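# Tuck chair under desk, park cart in yellow bay

## Task

Shove the office chair fully beneath the desk so that it finishes upright with every wheel on the floor. Bring the utility cart into the yellow-taped bay so that all four wheels sit inside the tape and none rests on it. The desk must stay roughly where it started, with its load still on top and nothing overhanging its edges. The robot must not tip over or finish leaning, since that counts as failure. At the end, release whatever is held and back the robot away.

## Robot and tools

Robot: TidyBot++, a wheeled base (0.54 m long, 0.50 m wide, 0.38 m tall) on four driven casters. It carries a single seven-joint arm with a two-finger gripper. The shoulder sits 0.12 m ahead of the base centre and 0.68 m up. Link lengths are 0.42 m (upper arm), 0.31 m (forearm) and 0.31 m (wrist to hand point). At the start the arm is folded with the hand aimed down, reaching up to 0.08 m beyond the base front. Cameras: base_camera is fixed on the base, and wrist_camera looks along the hand.

Frames: all positions are in metres. The base frame has its origin on the floor below the base centre, with x ahead, y to the left and z up. The odometry frame is the base frame as it was when the scene began. base_odometry is in that frame and comes only from wheel rotation, so slip shows up as travel. Its heading is in rad, positive to the left, from -3.142 to 3.142. base_tilt gives degrees of forward and right lean.

Tool move: each call carries one action plus optional cameras and blocking.
- base: an object holding translate_m (forward positive), strafe_m (left positive) and/or rotate_rad (counter-clockwise seen from above is positive). These are relative offsets measured along the base axes at the moment the command begins, not positions. Ranges are -2 to 2 m, -2 to 2 m and -6.3 to 6.3 rad. A combined translate and strafe drives straight to the resulting point.
- joints: an object of absolute angle targets in rad, keyed by joint name. joint_1_rad has no limit; it spins the whole arm about vertical, and positive is clockwise from above, the reverse of heading. joint_2_rad is the shoulder, -2.249 to 2.249, where 0 is upright. joint_3_rad has no limit. joint_4_rad is the elbow, -2.579 to 2.579, where 0 is straight. joint_5_rad has no limit. joint_6_rad is the wrist, -2.099 to 2.099. joint_7_rad has no limit and rolls the hand. gripper_pos runs from 0 (open) to 1 (closed), and the finger gap is about 85 x (1 - gripper_pos) mm. Unlimited joints take the shorter way round, so send steps of less than half a turn.
- target: one list of 7 numbers [x, y, z, qw, qx, qy, qz]. It is an absolute hand pose in the base frame, in the same form that hand_pose prints. The hand z axis runs along the fingers, and the fingers close along its y axis. With target, joints may contain only gripper_pos.
- speeds: per-action speed caps. translate_m and strafe_m take 0.05 to 0.5 m/s (give only one of them for a combined move), and rotate_rad takes 0.1 to 1.57 rad/s.
- cameras: a list of base_camera, wrist_camera or all. An empty list returns no images.
- blocking: true (the default) waits until everything has come to rest. false returns after about 0.5 s while motion carries on.
An unknown key makes the call invalid, and an out-of-range value gets it refused. A refused call, or an unplanned stop, cancels the later move, wait and finished_scene calls in the same reply. An action lasts 15 s at most, and a base move times out after 14 s.

Other tools: wait(seconds 0 to 10, cameras) returns the state without commanding anything. stop(cameras) brakes every running motion, and the braked parts can keep pressing on whatever they touch. zoom_image(camera, region [x0, y0, x1, y1] in image pixels, at most 504x504) enlarges the latest frame from that camera. finished_scene(scene = current scene number) ends the scene permanently.

Result lines: base_status, joint_status and hand_status report done, moving, off_target, stopped, not_followed, contact_stop, time_out or torque_fault. For the base, "done" means only that the wheels turned far enough, so it may have been blocked short. "joint command not followed" or "pose unreachable" means a safety check held the arm back, and "cause:" names a self-collision. hand_status is done when within 10 mm and 2 degrees, and it is usually off_target within about 3 cm. To fix the position, add (wanted minus hand_pose) to the xyz of the previous target. hand_target is the pose the commanded joints would give. To keep a loaded hand still, resend hand_target, not hand_pose. motor_effort is given in percent, with the peak in brackets. on_its_own lists things the robot did without a command. "pictures" gives the order of the images. ARM HIT, MOTOR HOT and OVER-TEMPERATURE FAULT are warnings.

Cautions: always slow right down before the base makes contact, including with the chair or cart you intend to push. A contact at full speed counts as a collision. If the arm catches on something higher than about 0.6 m while the base keeps moving, the robot can topple. Pushing sideways with a raised hand, or reaching far out from the folded pose over nearby furniture, can lift wheels. Pull the arm back or reverse to straighten up. The arm does not steer around obstacles and keeps pressing. Driving the arm into things can exceed a joint torque limit (104.5 N m for joints 1 to 4, 51.3 N m for joints 5 to 7), which freezes the arm for 10 s. A blocked base pushes hard until it times out. Avoid dropping anything, releasing things while they move, slamming, hard impacts, excessive squeezing or twisting of the gripper, and holding the arm stretched out for long periods, since that heats the motors. Odometry drifts a few centimetres over many moves, so check with the cameras. Something may now and then tug a held part or nudge loose objects. When finished, open the gripper and move clear before calling finished_scene.

Each tool is called as name(argument=value, ...) on one line, values as JSON.

## Session

move()

Scene clock: 0.00 s.
base_odometry: x=+0.000 y=+0.000 heading=+0.000
base_tilt: forward=+0.6 right=+0.0
base_status: not commanded
joint_positions: joint_1_rad=-0.015 joint_2_rad=-0.309 joint_3_rad=+3.093 joint_4_rad=-2.509 joint_5_rad=-0.007 joint_6_rad=-0.917 joint_7_rad=+1.522 gripper_pos=+0.000
joint_status: not commanded
motor_effort: joint_1_rad=+0 joint_2_rad=-2 joint_3_rad=+1 joint_4_rad=+14 joint_5_rad=+0 joint_6_rad=+0 joint_7_rad=+0
hand_pose: x=+0.2521 y=+0.0097 z=+0.5863 quat_wxyz=(+0.004, +1.000, +0.004, +0.013) (m; base frame)
hand_target: x=+0.2533 y=+0.0098 z=+0.5870 quat_wxyz=(+0.004, +1.000, +0.004, +0.014) (m; base frame)
hand_status: not commanded
pictures: base_camera, wrist_camera
camera_calibration:
wrist_camera: T_world_to_cam=[[0.063624, -0.997971, 0.00237762, -0.0110384], [-0.997971, -0.0636297, -0.00242053, 0.310271], [0.00256691, -0.00221879, -0.999994, 0.719376], [0, 0, 0, 1]] pos_world=[0.308497, 0.0103226, 0.720149]

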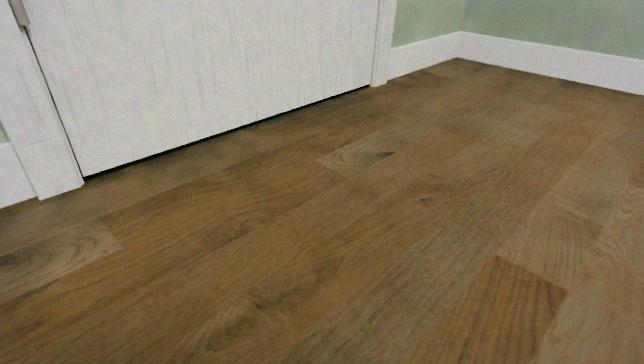

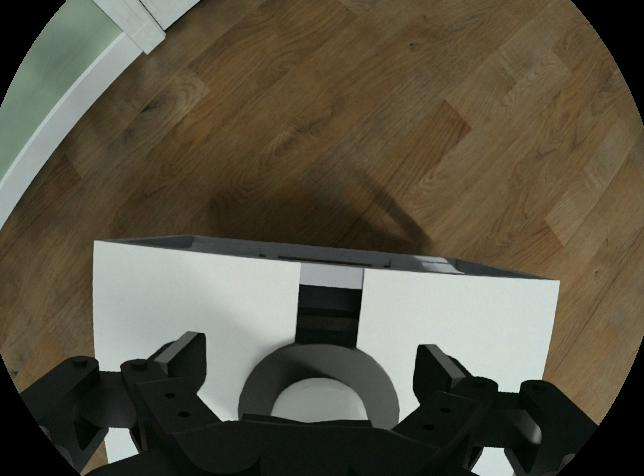

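move(joints={"joint_6_rad":0.2})

move(base={"rotate_rad":-1.2})

move(base={"rotate_rad":-1.2})

move(base={"rotate_rad":-1.2})

move(base={"rotate_rad":-1.2})

Scene clock: 4.23 s.
move: done
base_odometry: x=+0.000 y=+0.000 heading=+0.000
base_tilt: forward=+0.6 right=+0.0
base_status: not commanded
joint_positions: joint_1_rad=-0.015 joint_2_rad=-0.309 joint_3_rad=+3.093 joint_4_rad=-2.509 joint_5_rad=-0.007 joint_6_rad=+0.129 joint_7_rad=+1.522 gripper_pos=+0.000
joint_status: all done
motor_effort: joint_1_rad=+0(1) joint_2_rad=-8(8) joint_3_rad=+0(2) joint_4_rad=+20(20) joint_5_rad=+0(1) joint_6_rad=+8(9) joint_7_rad=+0(1)
hand_pose: x=+0.5171 y=+0.0264 z=+0.7483 quat_wxyz=(-0.023, +0.860, +0.006, +0.510) (m; base frame)
hand_target: x=+0.5277 y=+0.0272 z=+0.7693 quat_wxyz=(-0.025, +0.841, +0.006, +0.541) (m; base frame)
hand_status: not commanded
pictures: base_camera, wrist_camera
camera_calibration:
wrist_camera: T_world_to_cam=[[0.0663574, -0.997729, 0.0115812, -0.0199693], [-0.497189, -0.043126, -0.86657, 0.963251], [0.865101, 0.0517453, -0.498921, 0.0583059], [0, 0, 0, 1]] pos_world=[0.429802, 0.0186002, 0.864045]

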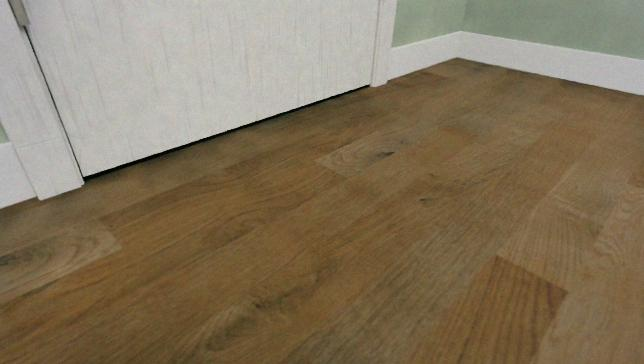

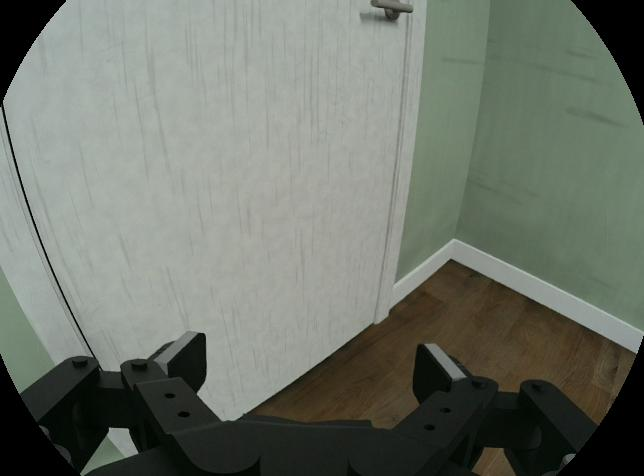

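Scene clock: 6.30 s.
move: done
base_odometry: x=+0.000 y=+0.000 heading=-1.200
base_tilt: forward=+0.6 right=-0.1
base_status: done
joint_positions: joint_1_rad=-0.015 joint_2_rad=-0.309 joint_3_rad=+3.093 joint_4_rad=-2.509 joint_5_rad=-0.007 joint_6_rad=+0.130 joint_7_rad=+1.522 gripper_pos=+0.000
joint_status: not commanded
motor_effort: joint_1_rad=+0(1) joint_2_rad=-7(8) joint_3_rad=+1(2) joint_4_rad=+18(20) joint_5_rad=+1(1) joint_6_rad=+9(9) joint_7_rad=+0(1)
hand_pose: x=+0.5173 y=+0.0264 z=+0.7486 quat_wxyz=(-0.023, +0.860, +0.006, +0.510) (m; base frame)
hand_target: x=+0.5277 y=+0.0272 z=+0.7693 quat_wxyz=(-0.025, +0.841, +0.006, +0.541) (m; base frame)
hand_status: not commanded
pictures: base_camera, wrist_camera
camera_calibration:
wrist_camera: T_world_to_cam=[[0.0663269, -0.997731, 0.011583, -0.0199689], [-0.496188, -0.0430525, -0.867147, 0.963523], [0.865678, 0.0517677, -0.497918, 0.0572643], [0, 0, 0, 1]] pos_world=[0.429841, 0.018594, 0.86426]

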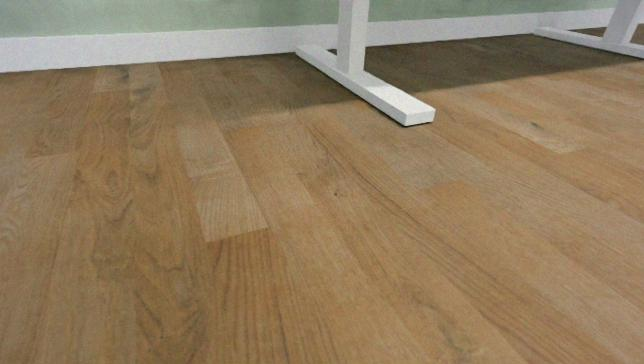

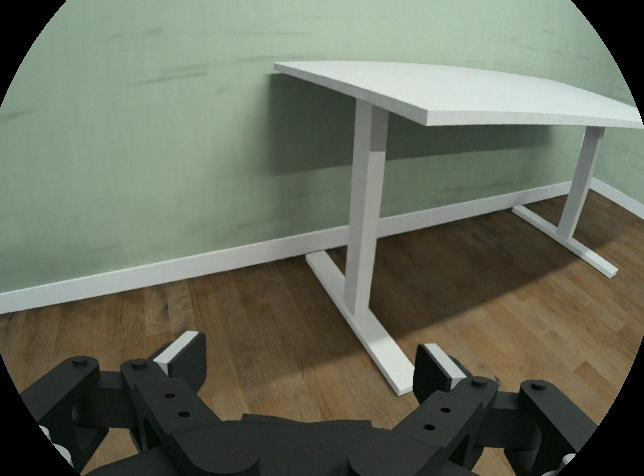

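Scene clock: 8.37 s.
move: done
base_odometry: x=+0.000 y=+0.000 heading=-2.400
base_tilt: forward=+0.7 right=+0.0
base_status: done
joint_positions: joint_1_rad=-0.015 joint_2_rad=-0.309 joint_3_rad=+3.093 joint_4_rad=-2.509 joint_5_rad=-0.007 joint_6_rad=+0.130 joint_7_rad=+1.522 gripper_pos=+0.000
joint_status: not commanded
motor_effort: joint_1_rad=+0(2) joint_2_rad=-7(8) joint_3_rad=+0(2) joint_4_rad=+18(20) joint_5_rad=+0(1) joint_6_rad=+9(9) joint_7_rad=+0(1)
hand_pose: x=+0.5173 y=+0.0264 z=+0.7487 quat_wxyz=(-0.023, +0.860, +0.006, +0.510) (m; base frame)
hand_target: x=+0.5277 y=+0.0272 z=+0.7693 quat_wxyz=(-0.025, +0.841, +0.006, +0.541) (m; base frame)
hand_status: not commanded
pictures: base_camera, wrist_camera
camera_calibration:
wrist_camera: T_world_to_cam=[[0.0663262, -0.997731, 0.0115859, -0.0199713], [-0.495925, -0.0430389, -0.867298, 0.963595], [0.865829, 0.0517788, -0.497654, 0.0569903], [0, 0, 0, 1]] pos_world=[0.429851, 0.0185951, 0.864317]

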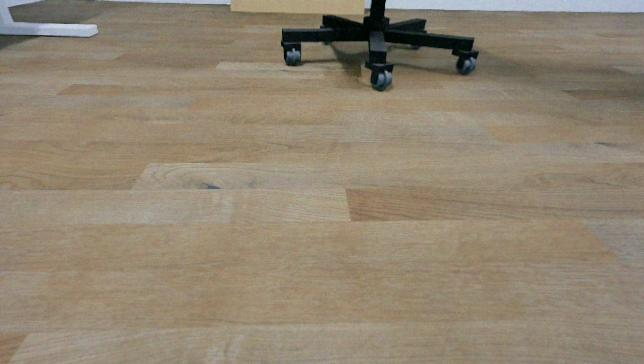

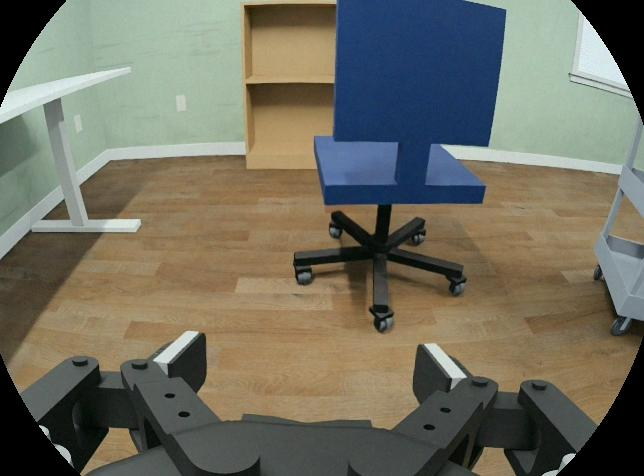

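Scene clock: 10.43 s.
move: done
base_odometry: x=+0.000 y=+0.000 heading=+2.684
base_tilt: forward=+0.6 right=+0.0
base_status: done
joint_positions: joint_1_rad=-0.015 joint_2_rad=-0.309 joint_3_rad=+3.093 joint_4_rad=-2.509 joint_5_rad=-0.007 joint_6_rad=+0.131 joint_7_rad=+1.522 gripper_pos=+0.000
joint_status: not commanded
motor_effort: joint_1_rad=+0(2) joint_2_rad=-7(8) joint_3_rad=+1(3) joint_4_rad=+19(20) joint_5_rad=+0(1) joint_6_rad=+8(9) joint_7_rad=+0(1)
hand_pose: x=+0.5173 y=+0.0264 z=+0.7487 quat_wxyz=(-0.023, +0.860, +0.006, +0.510) (m; base frame)
hand_target: x=+0.5277 y=+0.0272 z=+0.7693 quat_wxyz=(-0.025, +0.841, +0.006, +0.541) (m; base frame)
hand_status: not commanded
pictures: base_camera, wrist_camera
camera_calibration:
wrist_camera: T_world_to_cam=[[0.0663256, -0.997731, 0.0115882, -0.0199732], [-0.495714, -0.043028, -0.867419, 0.963652], [0.86595, 0.0517877, -0.497443, 0.0567711], [0, 0, 0, 1]] pos_world=[0.429859, 0.018596, 0.864362]

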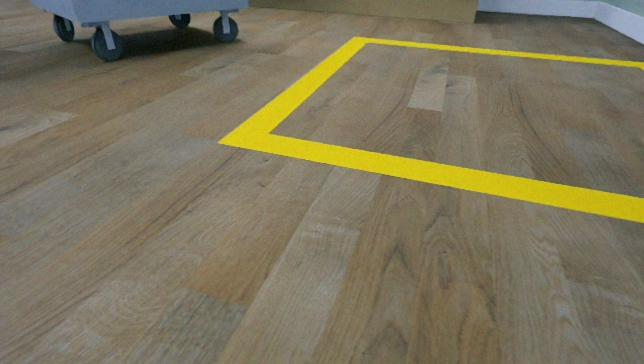

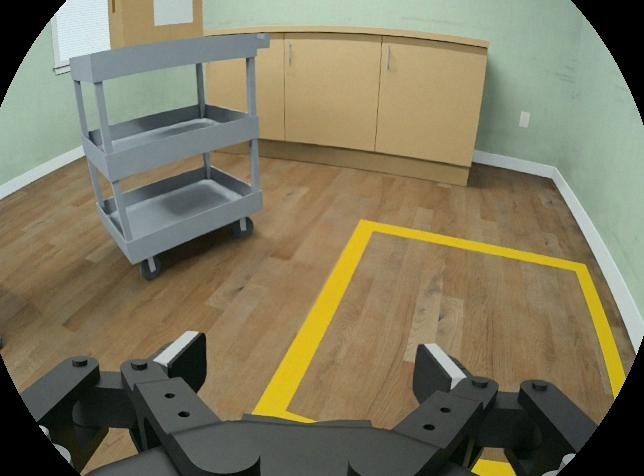

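Scene clock: 12.50 s.
move: done
base_odometry: x=+0.000 y=+0.000 heading=+1.484
base_tilt: forward=+0.6 right=+0.0
base_status: done
joint_positions: joint_1_rad=-0.015 joint_2_rad=-0.309 joint_3_rad=+3.093 joint_4_rad=-2.509 joint_5_rad=-0.007 joint_6_rad=+0.131 joint_7_rad=+1.522 gripper_pos=+0.000
joint_status: not commanded
motor_effort: joint_1_rad=+0(1) joint_2_rad=-7(8) joint_3_rad=+1(2) joint_4_rad=+18(20) joint_5_rad=+1(1) joint_6_rad=+9(9) joint_7_rad=+1(1)
hand_pose: x=+0.5174 y=+0.0264 z=+0.7488 quat_wxyz=(-0.023, +0.860, +0.006, +0.510) (m; base frame)
hand_target: x=+0.5277 y=+0.0272 z=+0.7693 quat_wxyz=(-0.025, +0.841, +0.006, +0.541) (m; base frame)
hand_status: not commanded
pictures: base_camera, wrist_camera
camera_calibration:
wrist_camera: T_world_to_cam=[[0.0663254, -0.997731, 0.0115893, -0.0199742], [-0.495608, -0.0430225, -0.86748, 0.96368], [0.86601, 0.0517922, -0.497337, 0.0566615], [0, 0, 0, 1]] pos_world=[0.429863, 0.0185965, 0.864385]

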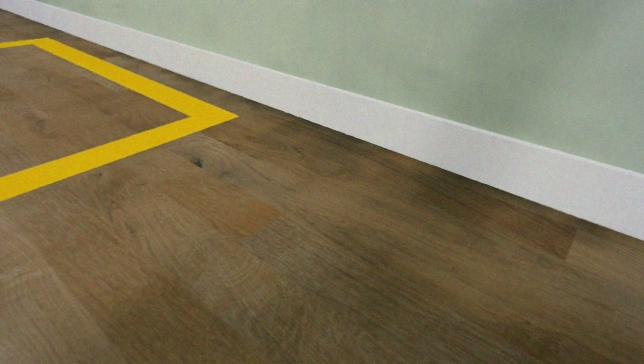

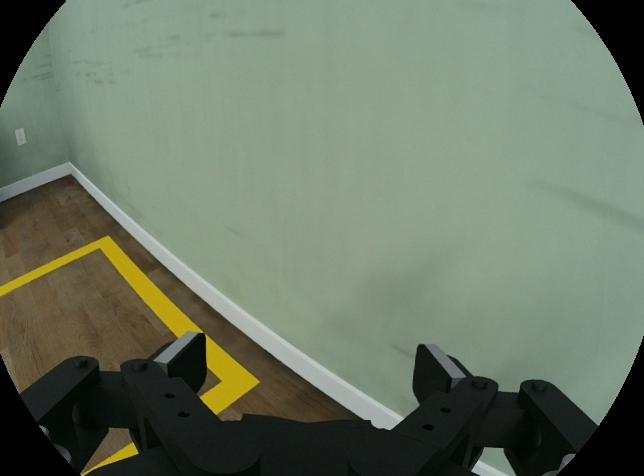

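move(base={"rotate_rad":3.07}, cameras=[])

move(base={"translate_m":0.25,"strafe_m":-1.05})

Scene clock: 55.67 s.
move: done
base_odometry: x=+0.000 y=+0.000 heading=-1.729
base_tilt: forward=+0.6 right=+0.0
base_status: done
joint_positions: joint_1_rad=-0.015 joint_2_rad=-0.309 joint_3_rad=+3.093 joint_4_rad=-2.509 joint_5_rad=-0.007 joint_6_rad=+0.131 joint_7_rad=+1.522 gripper_pos=+0.000
joint_status: not commanded
motor_effort: joint_1_rad=+0(1) joint_2_rad=-7(8) joint_3_rad=+0(3) joint_4_rad=+18(20) joint_5_rad=+1(1) joint_6_rad=+9(9) joint_7_rad=+0(1)
hand_pose: x=+0.5174 y=+0.0264 z=+0.7489 quat_wxyz=(-0.023, +0.859, +0.006, +0.511) (m; base frame)
hand_target: x=+0.5277 y=+0.0272 z=+0.7693 quat_wxyz=(-0.025, +0.841, +0.006, +0.541) (m; base frame)
hand_status: not commanded
pictures: none
No camera images: "cameras" was empty.

Scene clock: 59.20 s.
move: done
base_odometry: x=-1.076 y=-0.081 heading=-1.729
base_tilt: forward=+0.6 right=+0.0
base_status: done
joint_positions: joint_1_rad=-0.015 joint_2_rad=-0.309 joint_3_rad=+3.093 joint_4_rad=-2.509 joint_5_rad=-0.007 joint_6_rad=+0.131 joint_7_rad=+1.522 gripper_pos=+0.000
joint_status: not commanded
motor_effort: joint_1_rad=+0(1) joint_2_rad=-7(8) joint_3_rad=+1(2) joint_4_rad=+19(20) joint_5_rad=+0(1) joint_6_rad=+8(9) joint_7_rad=+0(1)
hand_pose: x=+0.5174 y=+0.0264 z=+0.7489 quat_wxyz=(-0.023, +0.859, +0.006, +0.511) (m; base frame)
hand_target: x=+0.5277 y=+0.0272 z=+0.7693 quat_wxyz=(-0.025, +0.841, +0.006, +0.541) (m; base frame)
hand_status: not commanded
pictures: base_camera, wrist_camera
camera_calibration:
wrist_camera: T_world_to_cam=[[0.0663241, -0.997731, 0.0115944, -0.0199785], [-0.495133, -0.042998, -0.867752, 0.963808], [0.866282, 0.0518121, -0.496862, 0.0561682], [0, 0, 0, 1]] pos_world=[0.429881, 0.0185984, 0.864486]

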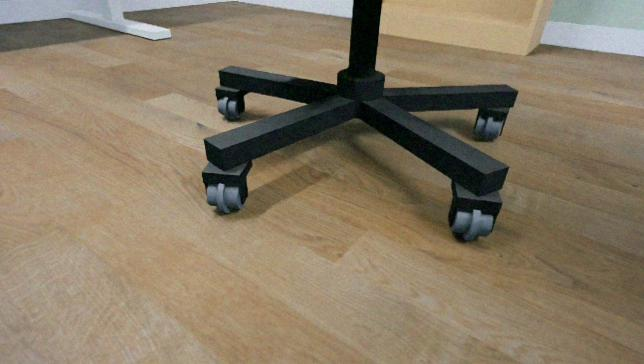

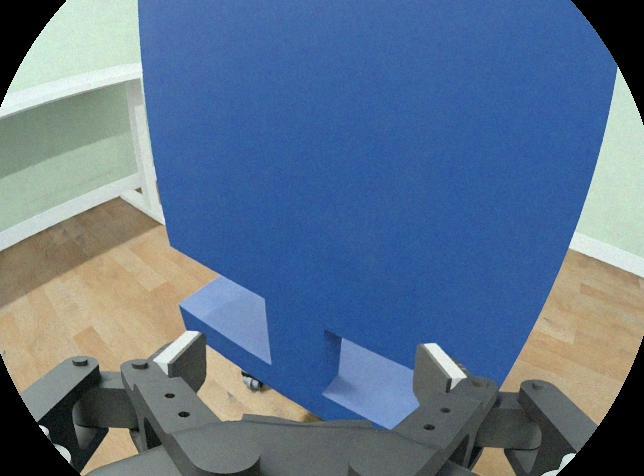

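move(base={"translate_m":-0.17,"strafe_m":0.285}, cameras=[])

move(base={"rotate_rad":-0.48}, joints={"joint_2_rad":0.25,"joint_4_rad":-2.1,"joint_6_rad":0.6,"gripper_pos":1})

Scene clock: 71.47 s.
move: done
base_odometry: x=-0.768 y=+0.042 heading=-1.728
base_tilt: forward=+0.7 right=+0.0
base_status: done
joint_positions: joint_1_rad=-0.015 joint_2_rad=-0.308 joint_3_rad=+3.093 joint_4_rad=-2.509 joint_5_rad=-0.007 joint_6_rad=+0.133 joint_7_rad=+1.522 gripper_pos=+0.000
joint_status: not commanded
motor_effort: joint_1_rad=+0(1) joint_2_rad=-8(10) joint_3_rad=+1(2) joint_4_rad=+19(20) joint_5_rad=+0(1) joint_6_rad=+9(9) joint_7_rad=+0(1)
hand_pose: x=+0.5177 y=+0.0264 z=+0.7487 quat_wxyz=(-0.023, +0.859, +0.006, +0.511) (m; base frame)
hand_target: x=+0.5277 y=+0.0272 z=+0.7693 quat_wxyz=(-0.025, +0.841, +0.006, +0.541) (m; base frame)
hand_status: not commanded
pictures: none
No camera images: "cameras" was empty.

Scene clock: 73.27 s.
move: done
base_odometry: x=-0.768 y=+0.042 heading=-2.208
base_tilt: forward=+0.6 right=+0.0
base_status: done
joint_positions: joint_1_rad=-0.015 joint_2_rad=+0.254 joint_3_rad=+3.093 joint_4_rad=-2.136 joint_5_rad=-0.007 joint_6_rad=+0.525 joint_7_rad=+1.522 gripper_pos=+0.999
joint_status: all done
motor_effort: joint_1_rad=+0(2) joint_2_rad=-27(29) joint_3_rad=+0(3) joint_4_rad=+17(20) joint_5_rad=+0(1) joint_6_rad=+9(11) joint_7_rad=+0(1)
hand_pose: x=+0.7357 y=+0.0374 z=+0.7695 quat_wxyz=(-0.038, +0.803, -0.002, +0.595) (m; base frame)
hand_target: x=+0.7514 y=+0.0377 z=+0.8134 quat_wxyz=(-0.041, +0.767, -0.002, +0.640) (m; base frame)
hand_status: not commanded
pictures: base_camera, wrist_camera
camera_calibration:
wrist_camera: T_world_to_cam=[[0.0654959, -0.997772, -0.0127274, -0.00443035], [-0.311116, -0.00830006, -0.950336, 1.01709], [0.948112, 0.0662028, -0.310967, -0.327013], [0, 0, 0, 1]] pos_world=[0.626768, 0.0256706, 0.864827]

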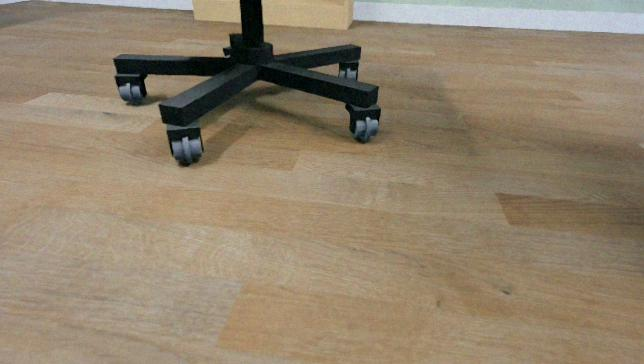

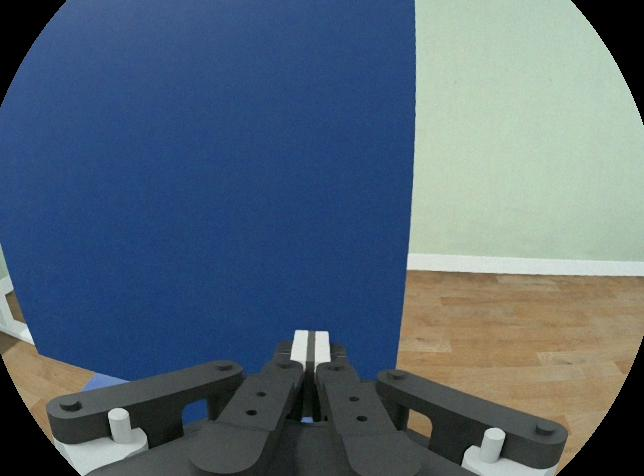

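move(base={"translate_m":0.35,"strafe_m":0.03}, speeds={"translate_m":0.08})

Scene clock: 79.93 s.
move: done
base_odometry: x=-0.952 y=-0.257 heading=-2.209
base_tilt: forward=+0.7 right=+0.0
base_status: done
joint_positions: joint_1_rad=+0.005 joint_2_rad=+0.256 joint_3_rad=+3.116 joint_4_rad=-2.134 joint_5_rad=-0.007 joint_6_rad=+0.531 joint_7_rad=+1.522 gripper_pos=+0.999
joint_status: not commanded
motor_effort: joint_1_rad=-2(9) joint_2_rad=-26(29) joint_3_rad=-3(9) joint_4_rad=+20(30) joint_5_rad=+2(4) joint_6_rad=+10(14) joint_7_rad=+0(1)
hand_pose: x=+0.7382 y=+0.0117 z=+0.7710 quat_wxyz=(-0.023, +0.801, -0.017, +0.598) (m; base frame)
hand_target: x=+0.7514 y=+0.0377 z=+0.8134 quat_wxyz=(-0.041, +0.767, -0.002, +0.640) (m; base frame)
hand_status: not commanded
pictures: base_camera, wrist_camera
camera_calibration:
wrist_camera: T_world_to_cam=[[0.0231029, -0.999709, -0.00692732, -0.00335516], [-0.305166, -0.000453454, -0.952299, 1.01613], [0.952019, 0.0241148, -0.305088, -0.334172], [0, 0, 0, 1]] pos_world=[0.628303, 0.00516508, 0.865684]

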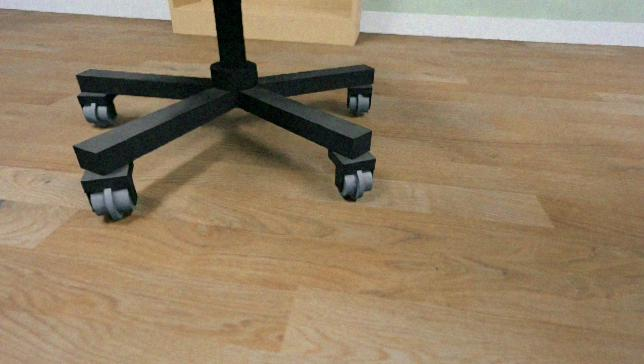

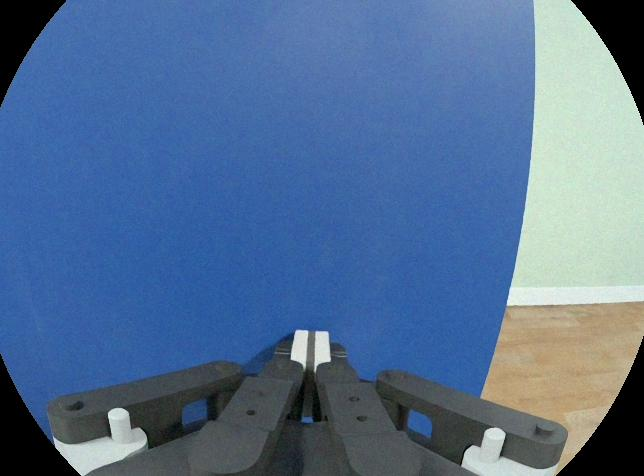

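move(base={"translate_m":0.15,"strafe_m":-0.03}, speeds={"translate_m":0.08})

Scene clock: 83.57 s.
move: done
base_odometry: x=-1.065 y=-0.360 heading=-2.209
base_tilt: forward=+0.7 right=+0.0
base_status: done
joint_positions: joint_1_rad=+0.030 joint_2_rad=+0.255 joint_3_rad=+3.142 joint_4_rad=-2.134 joint_5_rad=-0.007 joint_6_rad=+0.532 joint_7_rad=+1.522 gripper_pos=+0.999
joint_status: not commanded
motor_effort: joint_1_rad=-8(15) joint_2_rad=-25(28) joint_3_rad=-7(13) joint_4_rad=+20(28) joint_5_rad=+3(6) joint_6_rad=+10(13) joint_7_rad=+1(1)
hand_pose: x=+0.7383 y=-0.0184 z=+0.7715 quat_wxyz=(-0.006, +0.800, -0.035, +0.599) (m; base frame)
hand_target: x=+0.7514 y=+0.0377 z=+0.8134 quat_wxyz=(-0.041, +0.767, -0.002, +0.640) (m; base frame)
hand_status: not commanded
pictures: base_camera, wrist_camera
camera_calibration:
wrist_camera: T_world_to_cam=[[-0.0265398, -0.999648, -0.000658686, -0.00161812], [-0.30378, 0.00869286, -0.952702, 1.01602], [0.952372, -0.0250844, -0.303904, -0.335441], [0, 0, 0, 1]] pos_world=[0.628068, -0.018864, 0.86602]

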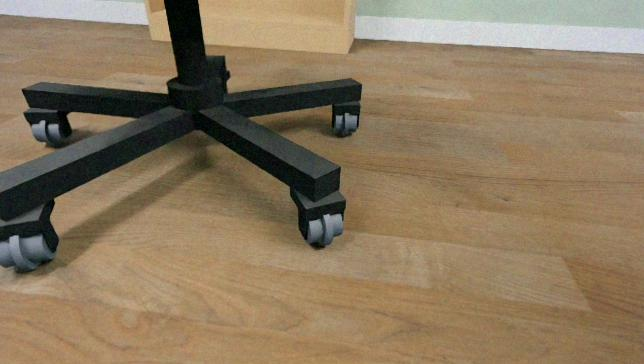

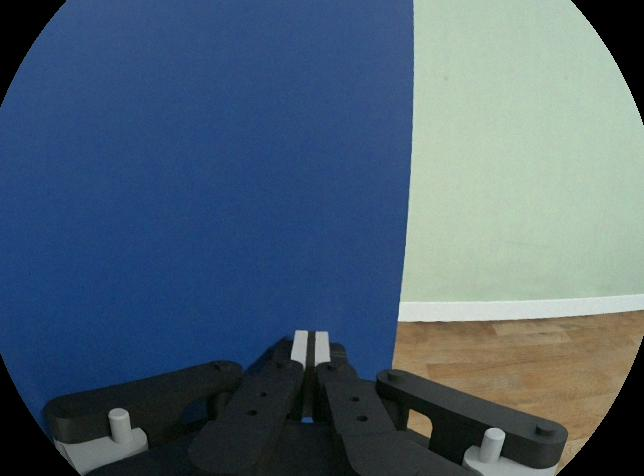

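move(base={"translate_m":0.15}, speeds={"translate_m":0.08})

Scene clock: 87.60 s.
move: done
base_odometry: x=-1.155 y=-0.480 heading=-2.209
base_tilt: forward=+0.7 right=+0.0
base_status: done
joint_positions: joint_1_rad=+0.030 joint_2_rad=+0.256 joint_3_rad=+3.141 joint_4_rad=-2.133 joint_5_rad=-0.007 joint_6_rad=+0.533 joint_7_rad=+1.522 gripper_pos=+0.999
joint_status: not commanded
motor_effort: joint_1_rad=-7(12) joint_2_rad=-27(29) joint_3_rad=-7(10) joint_4_rad=+20(27) joint_5_rad=+3(4) joint_6_rad=+10(13) joint_7_rad=+0(1)
hand_pose: x=+0.7389 y=-0.0179 z=+0.7717 quat_wxyz=(-0.007, +0.800, -0.035, +0.599) (m; base frame)
hand_target: x=+0.7514 y=+0.0377 z=+0.8134 quat_wxyz=(-0.041, +0.767, -0.002, +0.640) (m; base frame)
hand_status: not commanded
pictures: base_camera, wrist_camera
camera_calibration:
wrist_camera: T_world_to_cam=[[-0.0256795, -0.99967, -0.000937909, -0.00151075], [-0.302798, 0.00867241, -0.953015, 1.01592], [0.952709, -0.024189, -0.302921, -0.336989], [0, 0, 0, 1]] pos_world=[0.628631, -0.0184721, 0.866101]

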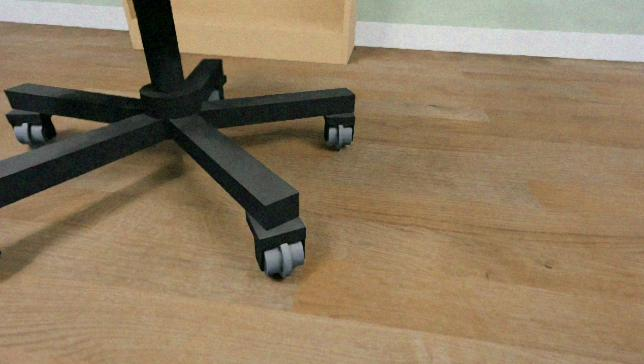

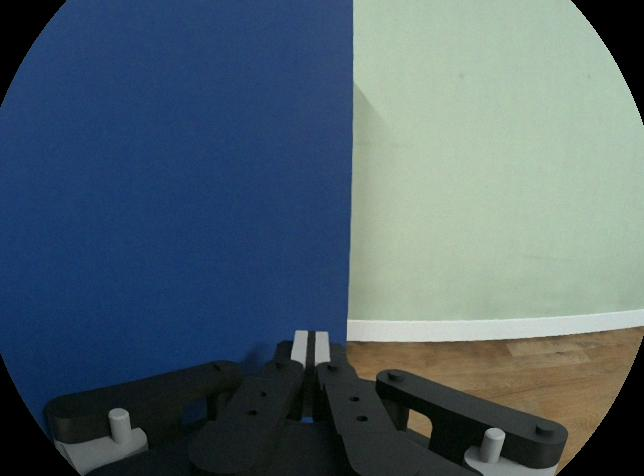

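move(base={"translate_m":-0.3}, speeds={"translate_m":0.2}, cameras=[])

move(joints={"joint_2_rad":-0.31,"joint_3_rad":3.14,"joint_4_rad":-2.5,"joint_6_rad":0.2}, base={"rotate_rad":1.1})

Scene clock: 93.80 s.
move: done
base_odometry: x=-0.976 y=-0.239 heading=-2.209
base_tilt: forward=+0.6 right=+0.0
base_status: done
joint_positions: joint_1_rad=+0.001 joint_2_rad=+0.259 joint_3_rad=+3.109 joint_4_rad=-2.124 joint_5_rad=-0.007 joint_6_rad=+0.535 joint_7_rad=+1.522 gripper_pos=+0.999
joint_status: not commanded
motor_effort: joint_1_rad=+0(7) joint_2_rad=-28(31) joint_3_rad=+0(7) joint_4_rad=+17(19) joint_5_rad=+1(3) joint_6_rad=+10(10) joint_7_rad=+0(1)
hand_pose: x=+0.7418 y=+0.0184 z=+0.7753 quat_wxyz=(-0.028, +0.798, -0.014, +0.602) (m; base frame)
hand_target: x=+0.7514 y=+0.0377 z=+0.8134 quat_wxyz=(-0.041, +0.767, -0.002, +0.640) (m; base frame)
hand_status: not commanded
pictures: none
No camera images: "cameras" was empty.

Scene clock: 95.93 s.
move: done
base_odometry: x=-0.976 y=-0.239 heading=-1.110
base_tilt: forward=+0.6 right=+0.0
base_status: done
joint_positions: joint_1_rad=-0.006 joint_2_rad=-0.297 joint_3_rad=+3.119 joint_4_rad=-2.486 joint_5_rad=-0.007 joint_6_rad=+0.274 joint_7_rad=+1.522 gripper_pos=+0.999
joint_status: all done
motor_effort: joint_1_rad=+0(3) joint_2_rad=-8(30) joint_3_rad=+1(4) joint_4_rad=+20(21) joint_5_rad=+0(1) joint_6_rad=+9(10) joint_7_rad=+0(1)
hand_pose: x=+0.5445 y=+0.0133 z=+0.7966 quat_wxyz=(-0.021, +0.818, -0.010, +0.575) (m; base frame)
hand_target: x=+0.5309 y=+0.0076 z=+0.7734 quat_wxyz=(-0.019, +0.839, -0.017, +0.544) (m; base frame)
hand_status: not commanded
pictures: base_camera, wrist_camera
camera_calibration:
wrist_camera: T_world_to_cam=[[0.0324214, -0.999465, 0.00433728, -0.0111836], [-0.358618, -0.0156835, -0.933353, 0.995585], [0.932921, 0.0287052, -0.358935, -0.0887904], [0, 0, 0, 1]] pos_world=[0.440232, 0.00698543, 0.897411]

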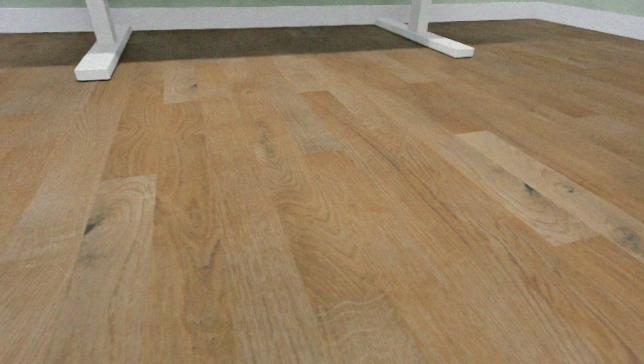

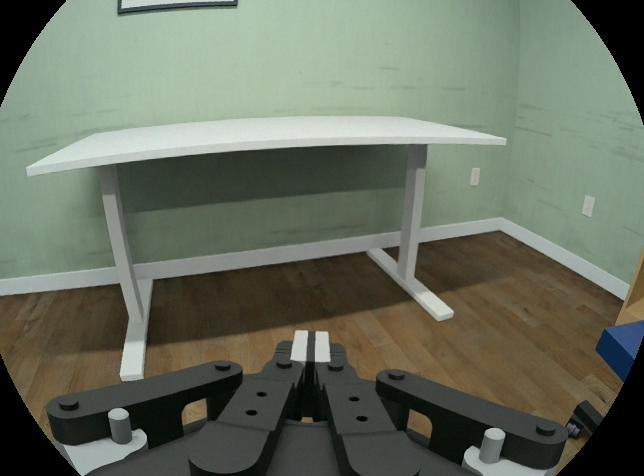

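move(base={"rotate_rad":-0.75})

Scene clock: 100.93 s.
move: done
base_odometry: x=-0.976 y=-0.239 heading=-1.859
base_tilt: forward=+0.6 right=+0.0
base_status: done
joint_positions: joint_1_rad=-0.006 joint_2_rad=-0.297 joint_3_rad=+3.128 joint_4_rad=-2.486 joint_5_rad=-0.007 joint_6_rad=+0.272 joint_7_rad=+1.522 gripper_pos=+0.999
joint_status: not commanded
motor_effort: joint_1_rad=+0(1) joint_2_rad=-8(9) joint_3_rad=+0(2) joint_4_rad=+19(20) joint_5_rad=+1(1) joint_6_rad=+9(10) joint_7_rad=+0(1)
hand_pose: x=+0.5446 y=+0.0096 z=+0.7962 quat_wxyz=(-0.019, +0.818, -0.014, +0.574) (m; base frame)
hand_target: x=+0.5309 y=+0.0076 z=+0.7734 quat_wxyz=(-0.019, +0.839, -0.017, +0.544) (m; base frame)
hand_status: not commanded
pictures: base_camera, wrist_camera
camera_calibration:
wrist_camera: T_world_to_cam=[[0.0244492, -0.999699, 0.00188255, -0.00856121], [-0.360101, -0.0105635, -0.932854, 0.995547], [0.932593, 0.0221296, -0.360251, -0.0875614], [0, 0, 0, 1]] pos_world=[0.440366, 0.00389552, 0.897172]

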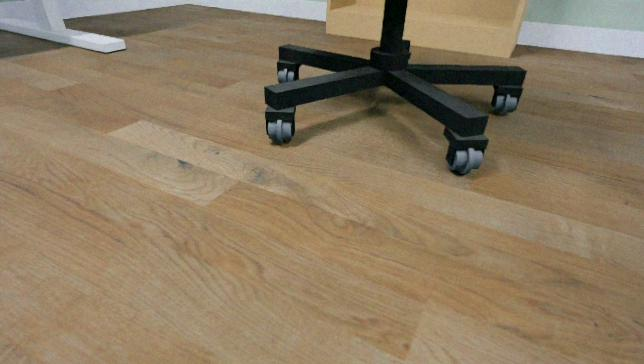

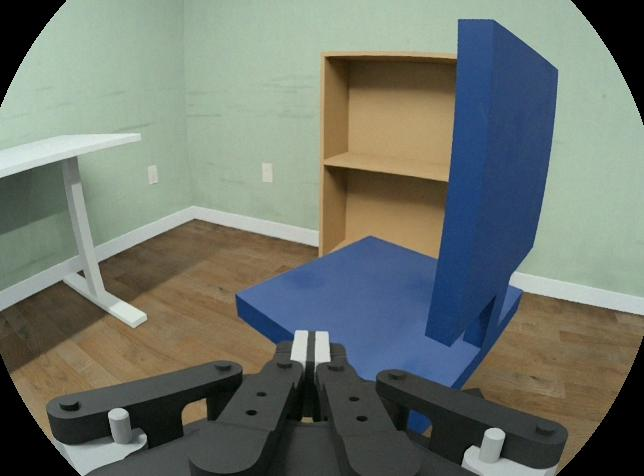

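move(base={"translate_m":0.271,"strafe_m":0.49}, cameras=[])

move(base={"rotate_rad":-0.84}, joints={"joint_2_rad":0.25,"joint_4_rad":-2.1,"joint_6_rad":0.6,"gripper_pos":0})

Scene clock: 113.37 s.
move: done
base_odometry: x=-0.584 y=-0.638 heading=-1.859
base_tilt: forward=+0.6 right=+0.0
base_status: done
joint_positions: joint_1_rad=-0.006 joint_2_rad=-0.302 joint_3_rad=+3.129 joint_4_rad=-2.489 joint_5_rad=-0.007 joint_6_rad=+0.271 joint_7_rad=+1.522 gripper_pos=+0.999
joint_status: not commanded
motor_effort: joint_1_rad=+0(1) joint_2_rad=-7(11) joint_3_rad=+0(3) joint_4_rad=+18(21) joint_5_rad=+0(1) joint_6_rad=+9(10) joint_7_rad=+0(1)
hand_pose: x=+0.5432 y=+0.0088 z=+0.7968 quat_wxyz=(-0.019, +0.818, -0.015, +0.575) (m; base frame)
hand_target: x=+0.5309 y=+0.0076 z=+0.7734 quat_wxyz=(-0.019, +0.839, -0.017, +0.544) (m; base frame)
hand_status: not commanded
pictures: none
No camera images: "cameras" was empty.

Scene clock: 115.20 s.
move: done
base_odometry: x=-0.584 y=-0.638 heading=-2.699
base_tilt: forward=+0.7 right=+0.0
base_status: done
joint_positions: joint_1_rad=-0.007 joint_2_rad=+0.254 joint_3_rad=+3.133 joint_4_rad=-2.136 joint_5_rad=-0.007 joint_6_rad=+0.526 joint_7_rad=+1.522 gripper_pos=+0.000
joint_status: all done
motor_effort: joint_1_rad=+0(3) joint_2_rad=-27(29) joint_3_rad=+0(3) joint_4_rad=+17(21) joint_5_rad=+1(1) joint_6_rad=+9(10) joint_7_rad=+0(1)
hand_pose: x=+0.7373 y=+0.0092 z=+0.7695 quat_wxyz=(-0.020, +0.803, -0.018, +0.596) (m; base frame)
hand_target: x=+0.7530 y=+0.0104 z=+0.8131 quat_wxyz=(-0.021, +0.767, -0.016, +0.641) (m; base frame)
hand_status: not commanded
pictures: base_camera, wrist_camera
camera_calibration:
wrist_camera: T_world_to_cam=[[0.0182772, -0.999829, -0.00288281, -0.0054089], [-0.310278, -0.00293098, -0.950641, 1.01695], [0.95047, 0.0182695, -0.310278, -0.328454], [0, 0, 0, 1]] pos_world=[0.627821, 0.00357338, 0.864824]

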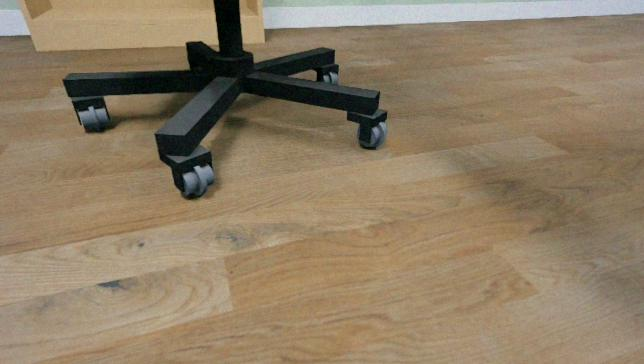

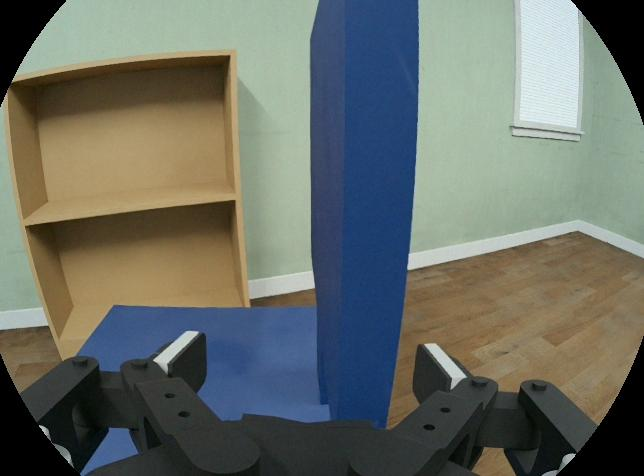

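move(base={"strafe_m":-0.042}, speeds={"strafe_m":0.1})

move(base={"translate_m":0.13}, speeds={"translate_m":0.06})

Scene clock: 118.00 s.
move: done
base_odometry: x=-0.602 y=-0.600 heading=-2.700
base_tilt: forward=+0.6 right=+0.0
base_status: done
joint_positions: joint_1_rad=-0.007 joint_2_rad=+0.254 joint_3_rad=+3.133 joint_4_rad=-2.135 joint_5_rad=-0.007 joint_6_rad=+0.528 joint_7_rad=+1.522 gripper_pos=+0.000
joint_status: not commanded
motor_effort: joint_1_rad=+0(3) joint_2_rad=-27(28) joint_3_rad=+0(2) joint_4_rad=+18(18) joint_5_rad=+0(1) joint_6_rad=+9(10) joint_7_rad=+0(1)
hand_pose: x=+0.7376 y=+0.0095 z=+0.7706 quat_wxyz=(-0.020, +0.802, -0.018, +0.597) (m; base frame)
hand_target: x=+0.7530 y=+0.0104 z=+0.8131 quat_wxyz=(-0.021, +0.767, -0.016, +0.641) (m; base frame)
hand_status: not commanded
pictures: base_camera, wrist_camera
camera_calibration:
wrist_camera: T_world_to_cam=[[0.0188068, -0.999819, -0.00276075, -0.00555639], [-0.307219, -0.00315116, -0.951634, 1.01655], [0.951453, 0.0187454, -0.307223, -0.331574], [0, 0, 0, 1]] pos_world=[0.627886, 0.00386341, 0.865505]

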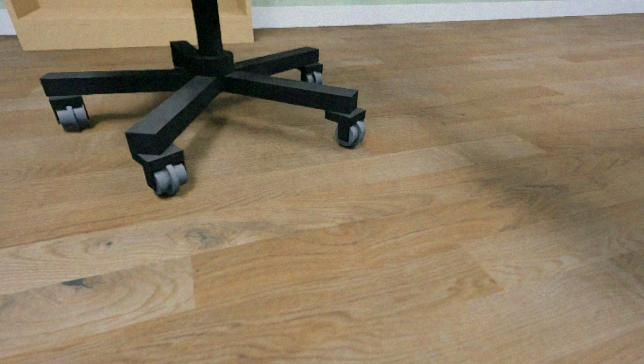

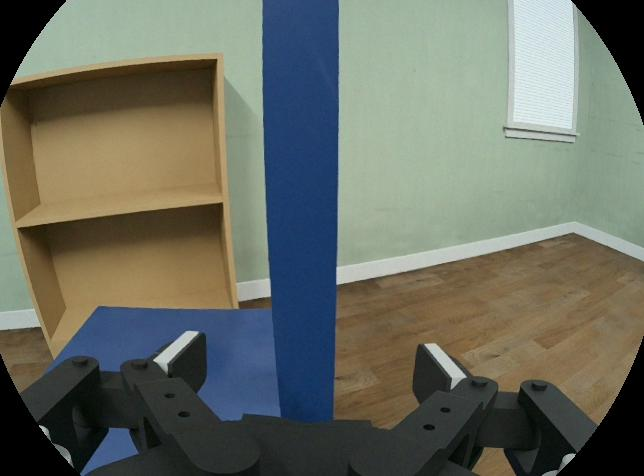

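Scene clock: 120.67 s.
move: done
base_odometry: x=-0.719 y=-0.656 heading=-2.700
base_tilt: forward=+0.7 right=+0.0
base_status: done
joint_positions: joint_1_rad=-0.008 joint_2_rad=+0.255 joint_3_rad=+3.133 joint_4_rad=-2.133 joint_5_rad=-0.007 joint_6_rad=+0.529 joint_7_rad=+1.522 gripper_pos=+0.000
joint_status: not commanded
motor_effort: joint_1_rad=+0(3) joint_2_rad=-27(30) joint_3_rad=+0(3) joint_4_rad=+17(20) joint_5_rad=+0(1) joint_6_rad=+10(10) joint_7_rad=+0(1)
hand_pose: x=+0.7384 y=+0.0098 z=+0.7711 quat_wxyz=(-0.021, +0.801, -0.018, +0.598) (m; base frame)
hand_target: x=+0.7530 y=+0.0104 z=+0.8131 quat_wxyz=(-0.021, +0.767, -0.016, +0.641) (m; base frame)
hand_status: not commanded
pictures: base_camera, wrist_camera
camera_calibration:
wrist_camera: T_world_to_cam=[[0.019241, -0.999811, -0.00276667, -0.00560705], [-0.305649, -0.00324736, -0.952139, 1.01653], [0.95195, 0.0191657, -0.305654, -0.333737], [0, 0, 0, 1]] pos_world=[0.628509, 0.00409136, 0.865852]

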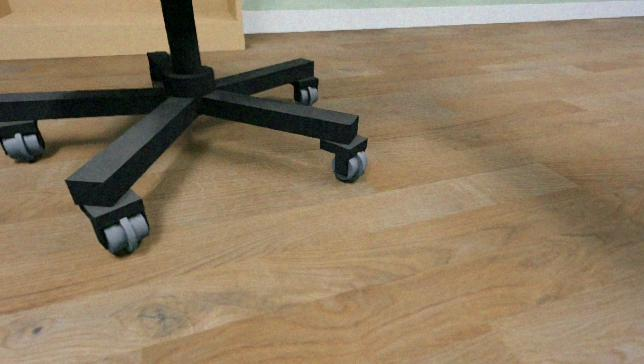

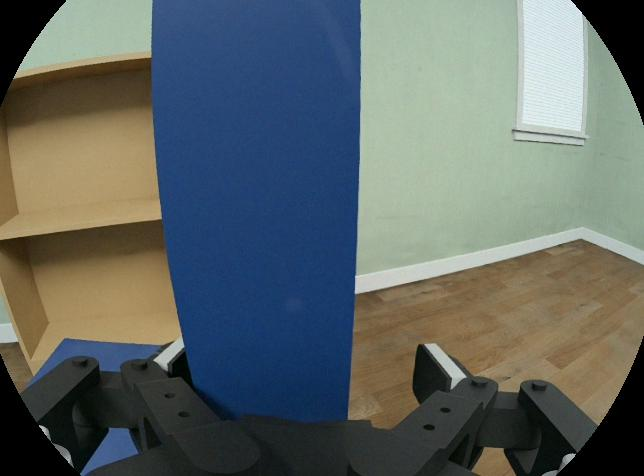

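move(base={"strafe_m":0.022}, speeds={"strafe_m":0.05}, cameras=[])

move(base={"translate_m":0.04}, speeds={"translate_m":0.05})

move(joints={"gripper_pos":0.6})

Scene clock: 124.30 s.
move: done
base_odometry: x=-0.710 y=-0.676 heading=-2.700
base_tilt: forward=+0.6 right=-0.1
base_status: done
joint_positions: joint_1_rad=-0.008 joint_2_rad=+0.255 joint_3_rad=+3.134 joint_4_rad=-2.133 joint_5_rad=-0.007 joint_6_rad=+0.530 joint_7_rad=+1.522 gripper_pos=+0.000
joint_status: not commanded
motor_effort: joint_1_rad=+1(3) joint_2_rad=-27(28) joint_3_rad=+0(2) joint_4_rad=+17(19) joint_5_rad=+0(1) joint_6_rad=+10(10) joint_7_rad=+1(1)
hand_pose: x=+0.7385 y=+0.0098 z=+0.7712 quat_wxyz=(-0.021, +0.801, -0.018, +0.598) (m; base frame)
hand_target: x=+0.7530 y=+0.0104 z=+0.8131 quat_wxyz=(-0.021, +0.767, -0.016, +0.641) (m; base frame)
hand_status: not commanded
pictures: none
No camera images: "cameras" was empty.

Scene clock: 125.60 s.
move: done
base_odometry: x=-0.746 y=-0.693 heading=-2.700
base_tilt: forward=+0.6 right=+0.0
base_status: done
joint_positions: joint_1_rad=-0.002 joint_2_rad=+0.255 joint_3_rad=+3.155 joint_4_rad=-2.130 joint_5_rad=-0.007 joint_6_rad=+0.532 joint_7_rad=+1.522 gripper_pos=+0.000
joint_status: not commanded
motor_effort: joint_1_rad=-4(7) joint_2_rad=-27(29) joint_3_rad=-3(7) joint_4_rad=+18(23) joint_5_rad=+1(4) joint_6_rad=+9(12) joint_7_rad=+1(1)
hand_pose: x=+0.7400 y=-0.0063 z=+0.7734 quat_wxyz=(-0.011, +0.799, -0.027, +0.600) (m; base frame)
hand_target: x=+0.7530 y=+0.0104 z=+0.8131 quat_wxyz=(-0.021, +0.767, -0.016, +0.641) (m; base frame)
hand_status: not commanded
pictures: base_camera, wrist_camera
camera_calibration:
wrist_camera: T_world_to_cam=[[-0.00755022, -0.999968, 0.0026566, -0.00612251], [-0.300504, -0.000264949, -0.953781, 1.01659], [0.953751, -0.00799957, -0.300492, -0.339772], [0, 0, 0, 1]] pos_world=[0.6295, -0.008571, 0.86752]

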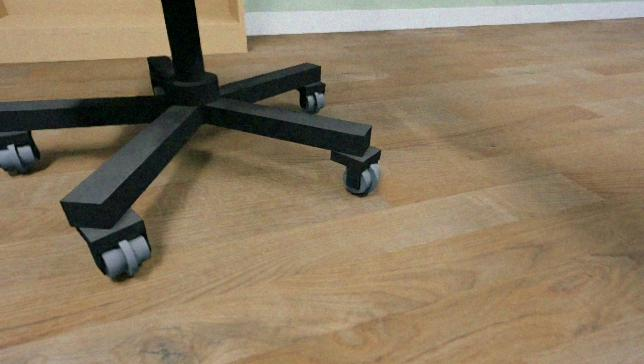

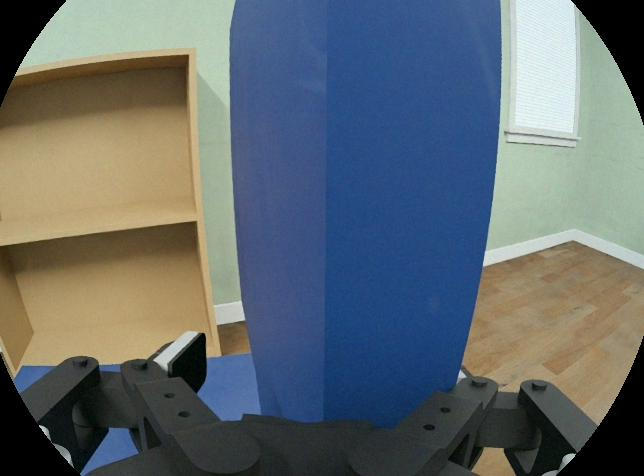

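Scene clock: 126.93 s.
move: done
base_odometry: x=-0.746 y=-0.693 heading=-2.700
base_tilt: forward=+0.6 right=-0.1
base_status: not commanded
joint_positions: joint_1_rad=-0.040 joint_2_rad=+0.265 joint_3_rad=+3.118 joint_4_rad=-2.119 joint_5_rad=+0.016 joint_6_rad=+0.536 joint_7_rad=+1.525 gripper_pos=+0.571
joint_status: all done
motor_effort: joint_1_rad=+6(10) joint_2_rad=-28(30) joint_3_rad=+5(9) joint_4_rad=+18(29) joint_5_rad=-5(8) joint_6_rad=+10(13) joint_7_rad=-3(5)
hand_pose: x=+0.7428 y=+0.0430 z=+0.7740 quat_wxyz=(-0.035, +0.798, +0.013, +0.601) (m; base frame)
hand_target: x=+0.7530 y=+0.0104 z=+0.8131 quat_wxyz=(-0.021, +0.767, -0.016, +0.641) (m; base frame)
hand_status: not commanded
pictures: base_camera, wrist_camera
camera_calibration:
wrist_camera: T_world_to_cam=[[0.0847798, -0.996323, 0.0124019, -0.0330625], [-0.2938, -0.0368897, -0.955155, 1.0157], [0.9521, 0.0773341, -0.295847, -0.34791], [0, 0, 0, 1]] pos_world=[0.632461, 0.0314333, 0.867636]

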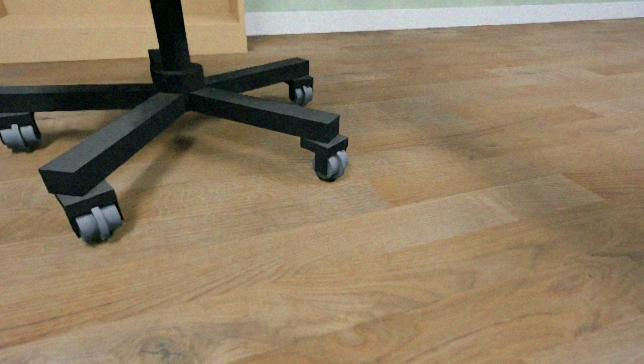

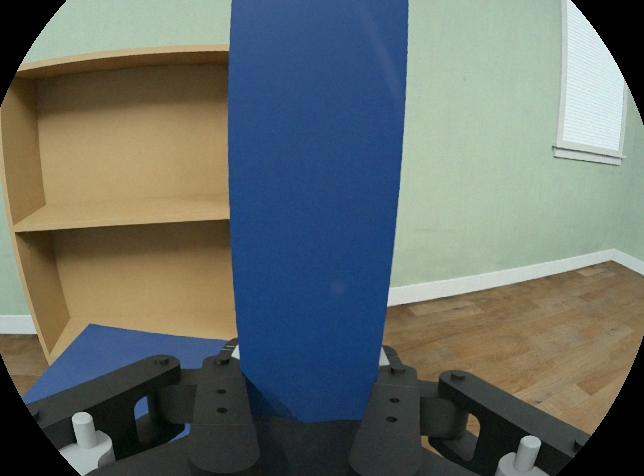

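move(joints={"gripper_pos":0.75}, cameras=[])

move(base={"translate_m":-0.57,"strafe_m":-0.344,"rotate_rad":0.43}, speeds={"translate_m":0.1,"rotate_rad":0.1})

Scene clock: 130.73 s.
move: off_target
base_odometry: x=-0.746 y=-0.693 heading=-2.700
base_tilt: forward=+0.7 right=+0.0
base_status: not commanded
joint_positions: joint_1_rad=-0.040 joint_2_rad=+0.265 joint_3_rad=+3.118 joint_4_rad=-2.119 joint_5_rad=+0.016 joint_6_rad=+0.536 joint_7_rad=+1.525 gripper_pos=+0.571
joint_status: gripper_pos off_target (ended at +0.571, target +0.750)
motor_effort: joint_1_rad=+5(6) joint_2_rad=-28(29) joint_3_rad=+4(6) joint_4_rad=+19(19) joint_5_rad=-6(6) joint_6_rad=+9(11) joint_7_rad=-3(4)
hand_pose: x=+0.7428 y=+0.0430 z=+0.7740 quat_wxyz=(-0.035, +0.798, +0.013, +0.601) (m; base frame)
hand_target: x=+0.7530 y=+0.0104 z=+0.8131 quat_wxyz=(-0.021, +0.767, -0.016, +0.641) (m; base frame)
hand_status: not commanded
pictures: none
No camera images: "cameras" was empty.

Scene clock: 137.93 s.
move: done
base_odometry: x=-0.378 y=-0.138 heading=-2.269
base_tilt: forward=+0.7 right=-0.1
base_status: done
joint_positions: joint_1_rad=-0.060 joint_2_rad=+0.281 joint_3_rad=+3.097 joint_4_rad=-2.102 joint_5_rad=+0.011 joint_6_rad=+0.539 joint_7_rad=+1.526 gripper_pos=+0.571
joint_status: not commanded
motor_effort: joint_1_rad=+10(14) joint_2_rad=-32(37) joint_3_rad=+9(13) joint_4_rad=+18(21) joint_5_rad=-8(10) joint_6_rad=+10(12) joint_7_rad=-5(7)
hand_pose: x=+0.7476 y=+0.0666 z=+0.7741 quat_wxyz=(-0.049, +0.796, +0.025, +0.602) (m; base frame)
hand_target: x=+0.7530 y=+0.0104 z=+0.8131 quat_wxyz=(-0.021, +0.767, -0.016, +0.641) (m; base frame)
hand_status: not commanded
pictures: base_camera, wrist_camera
camera_calibration:
wrist_camera: T_world_to_cam=[[0.120163, -0.992744, 0.00441149, -0.0304638], [-0.288441, -0.0391646, -0.956696, 1.01539], [0.949928, 0.113687, -0.291054, -0.358771], [0, 0, 0, 1]] pos_world=[0.637347, 0.0503123, 0.867134]

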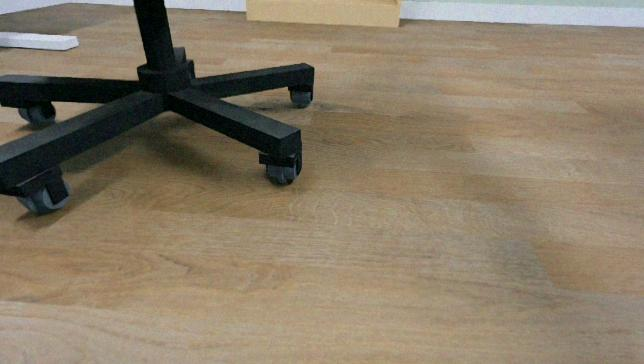

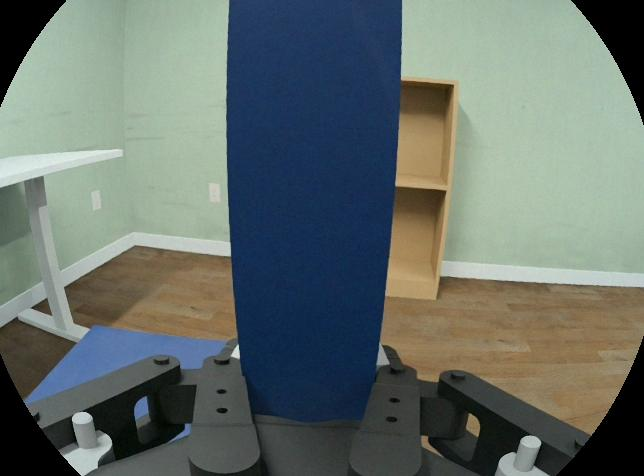

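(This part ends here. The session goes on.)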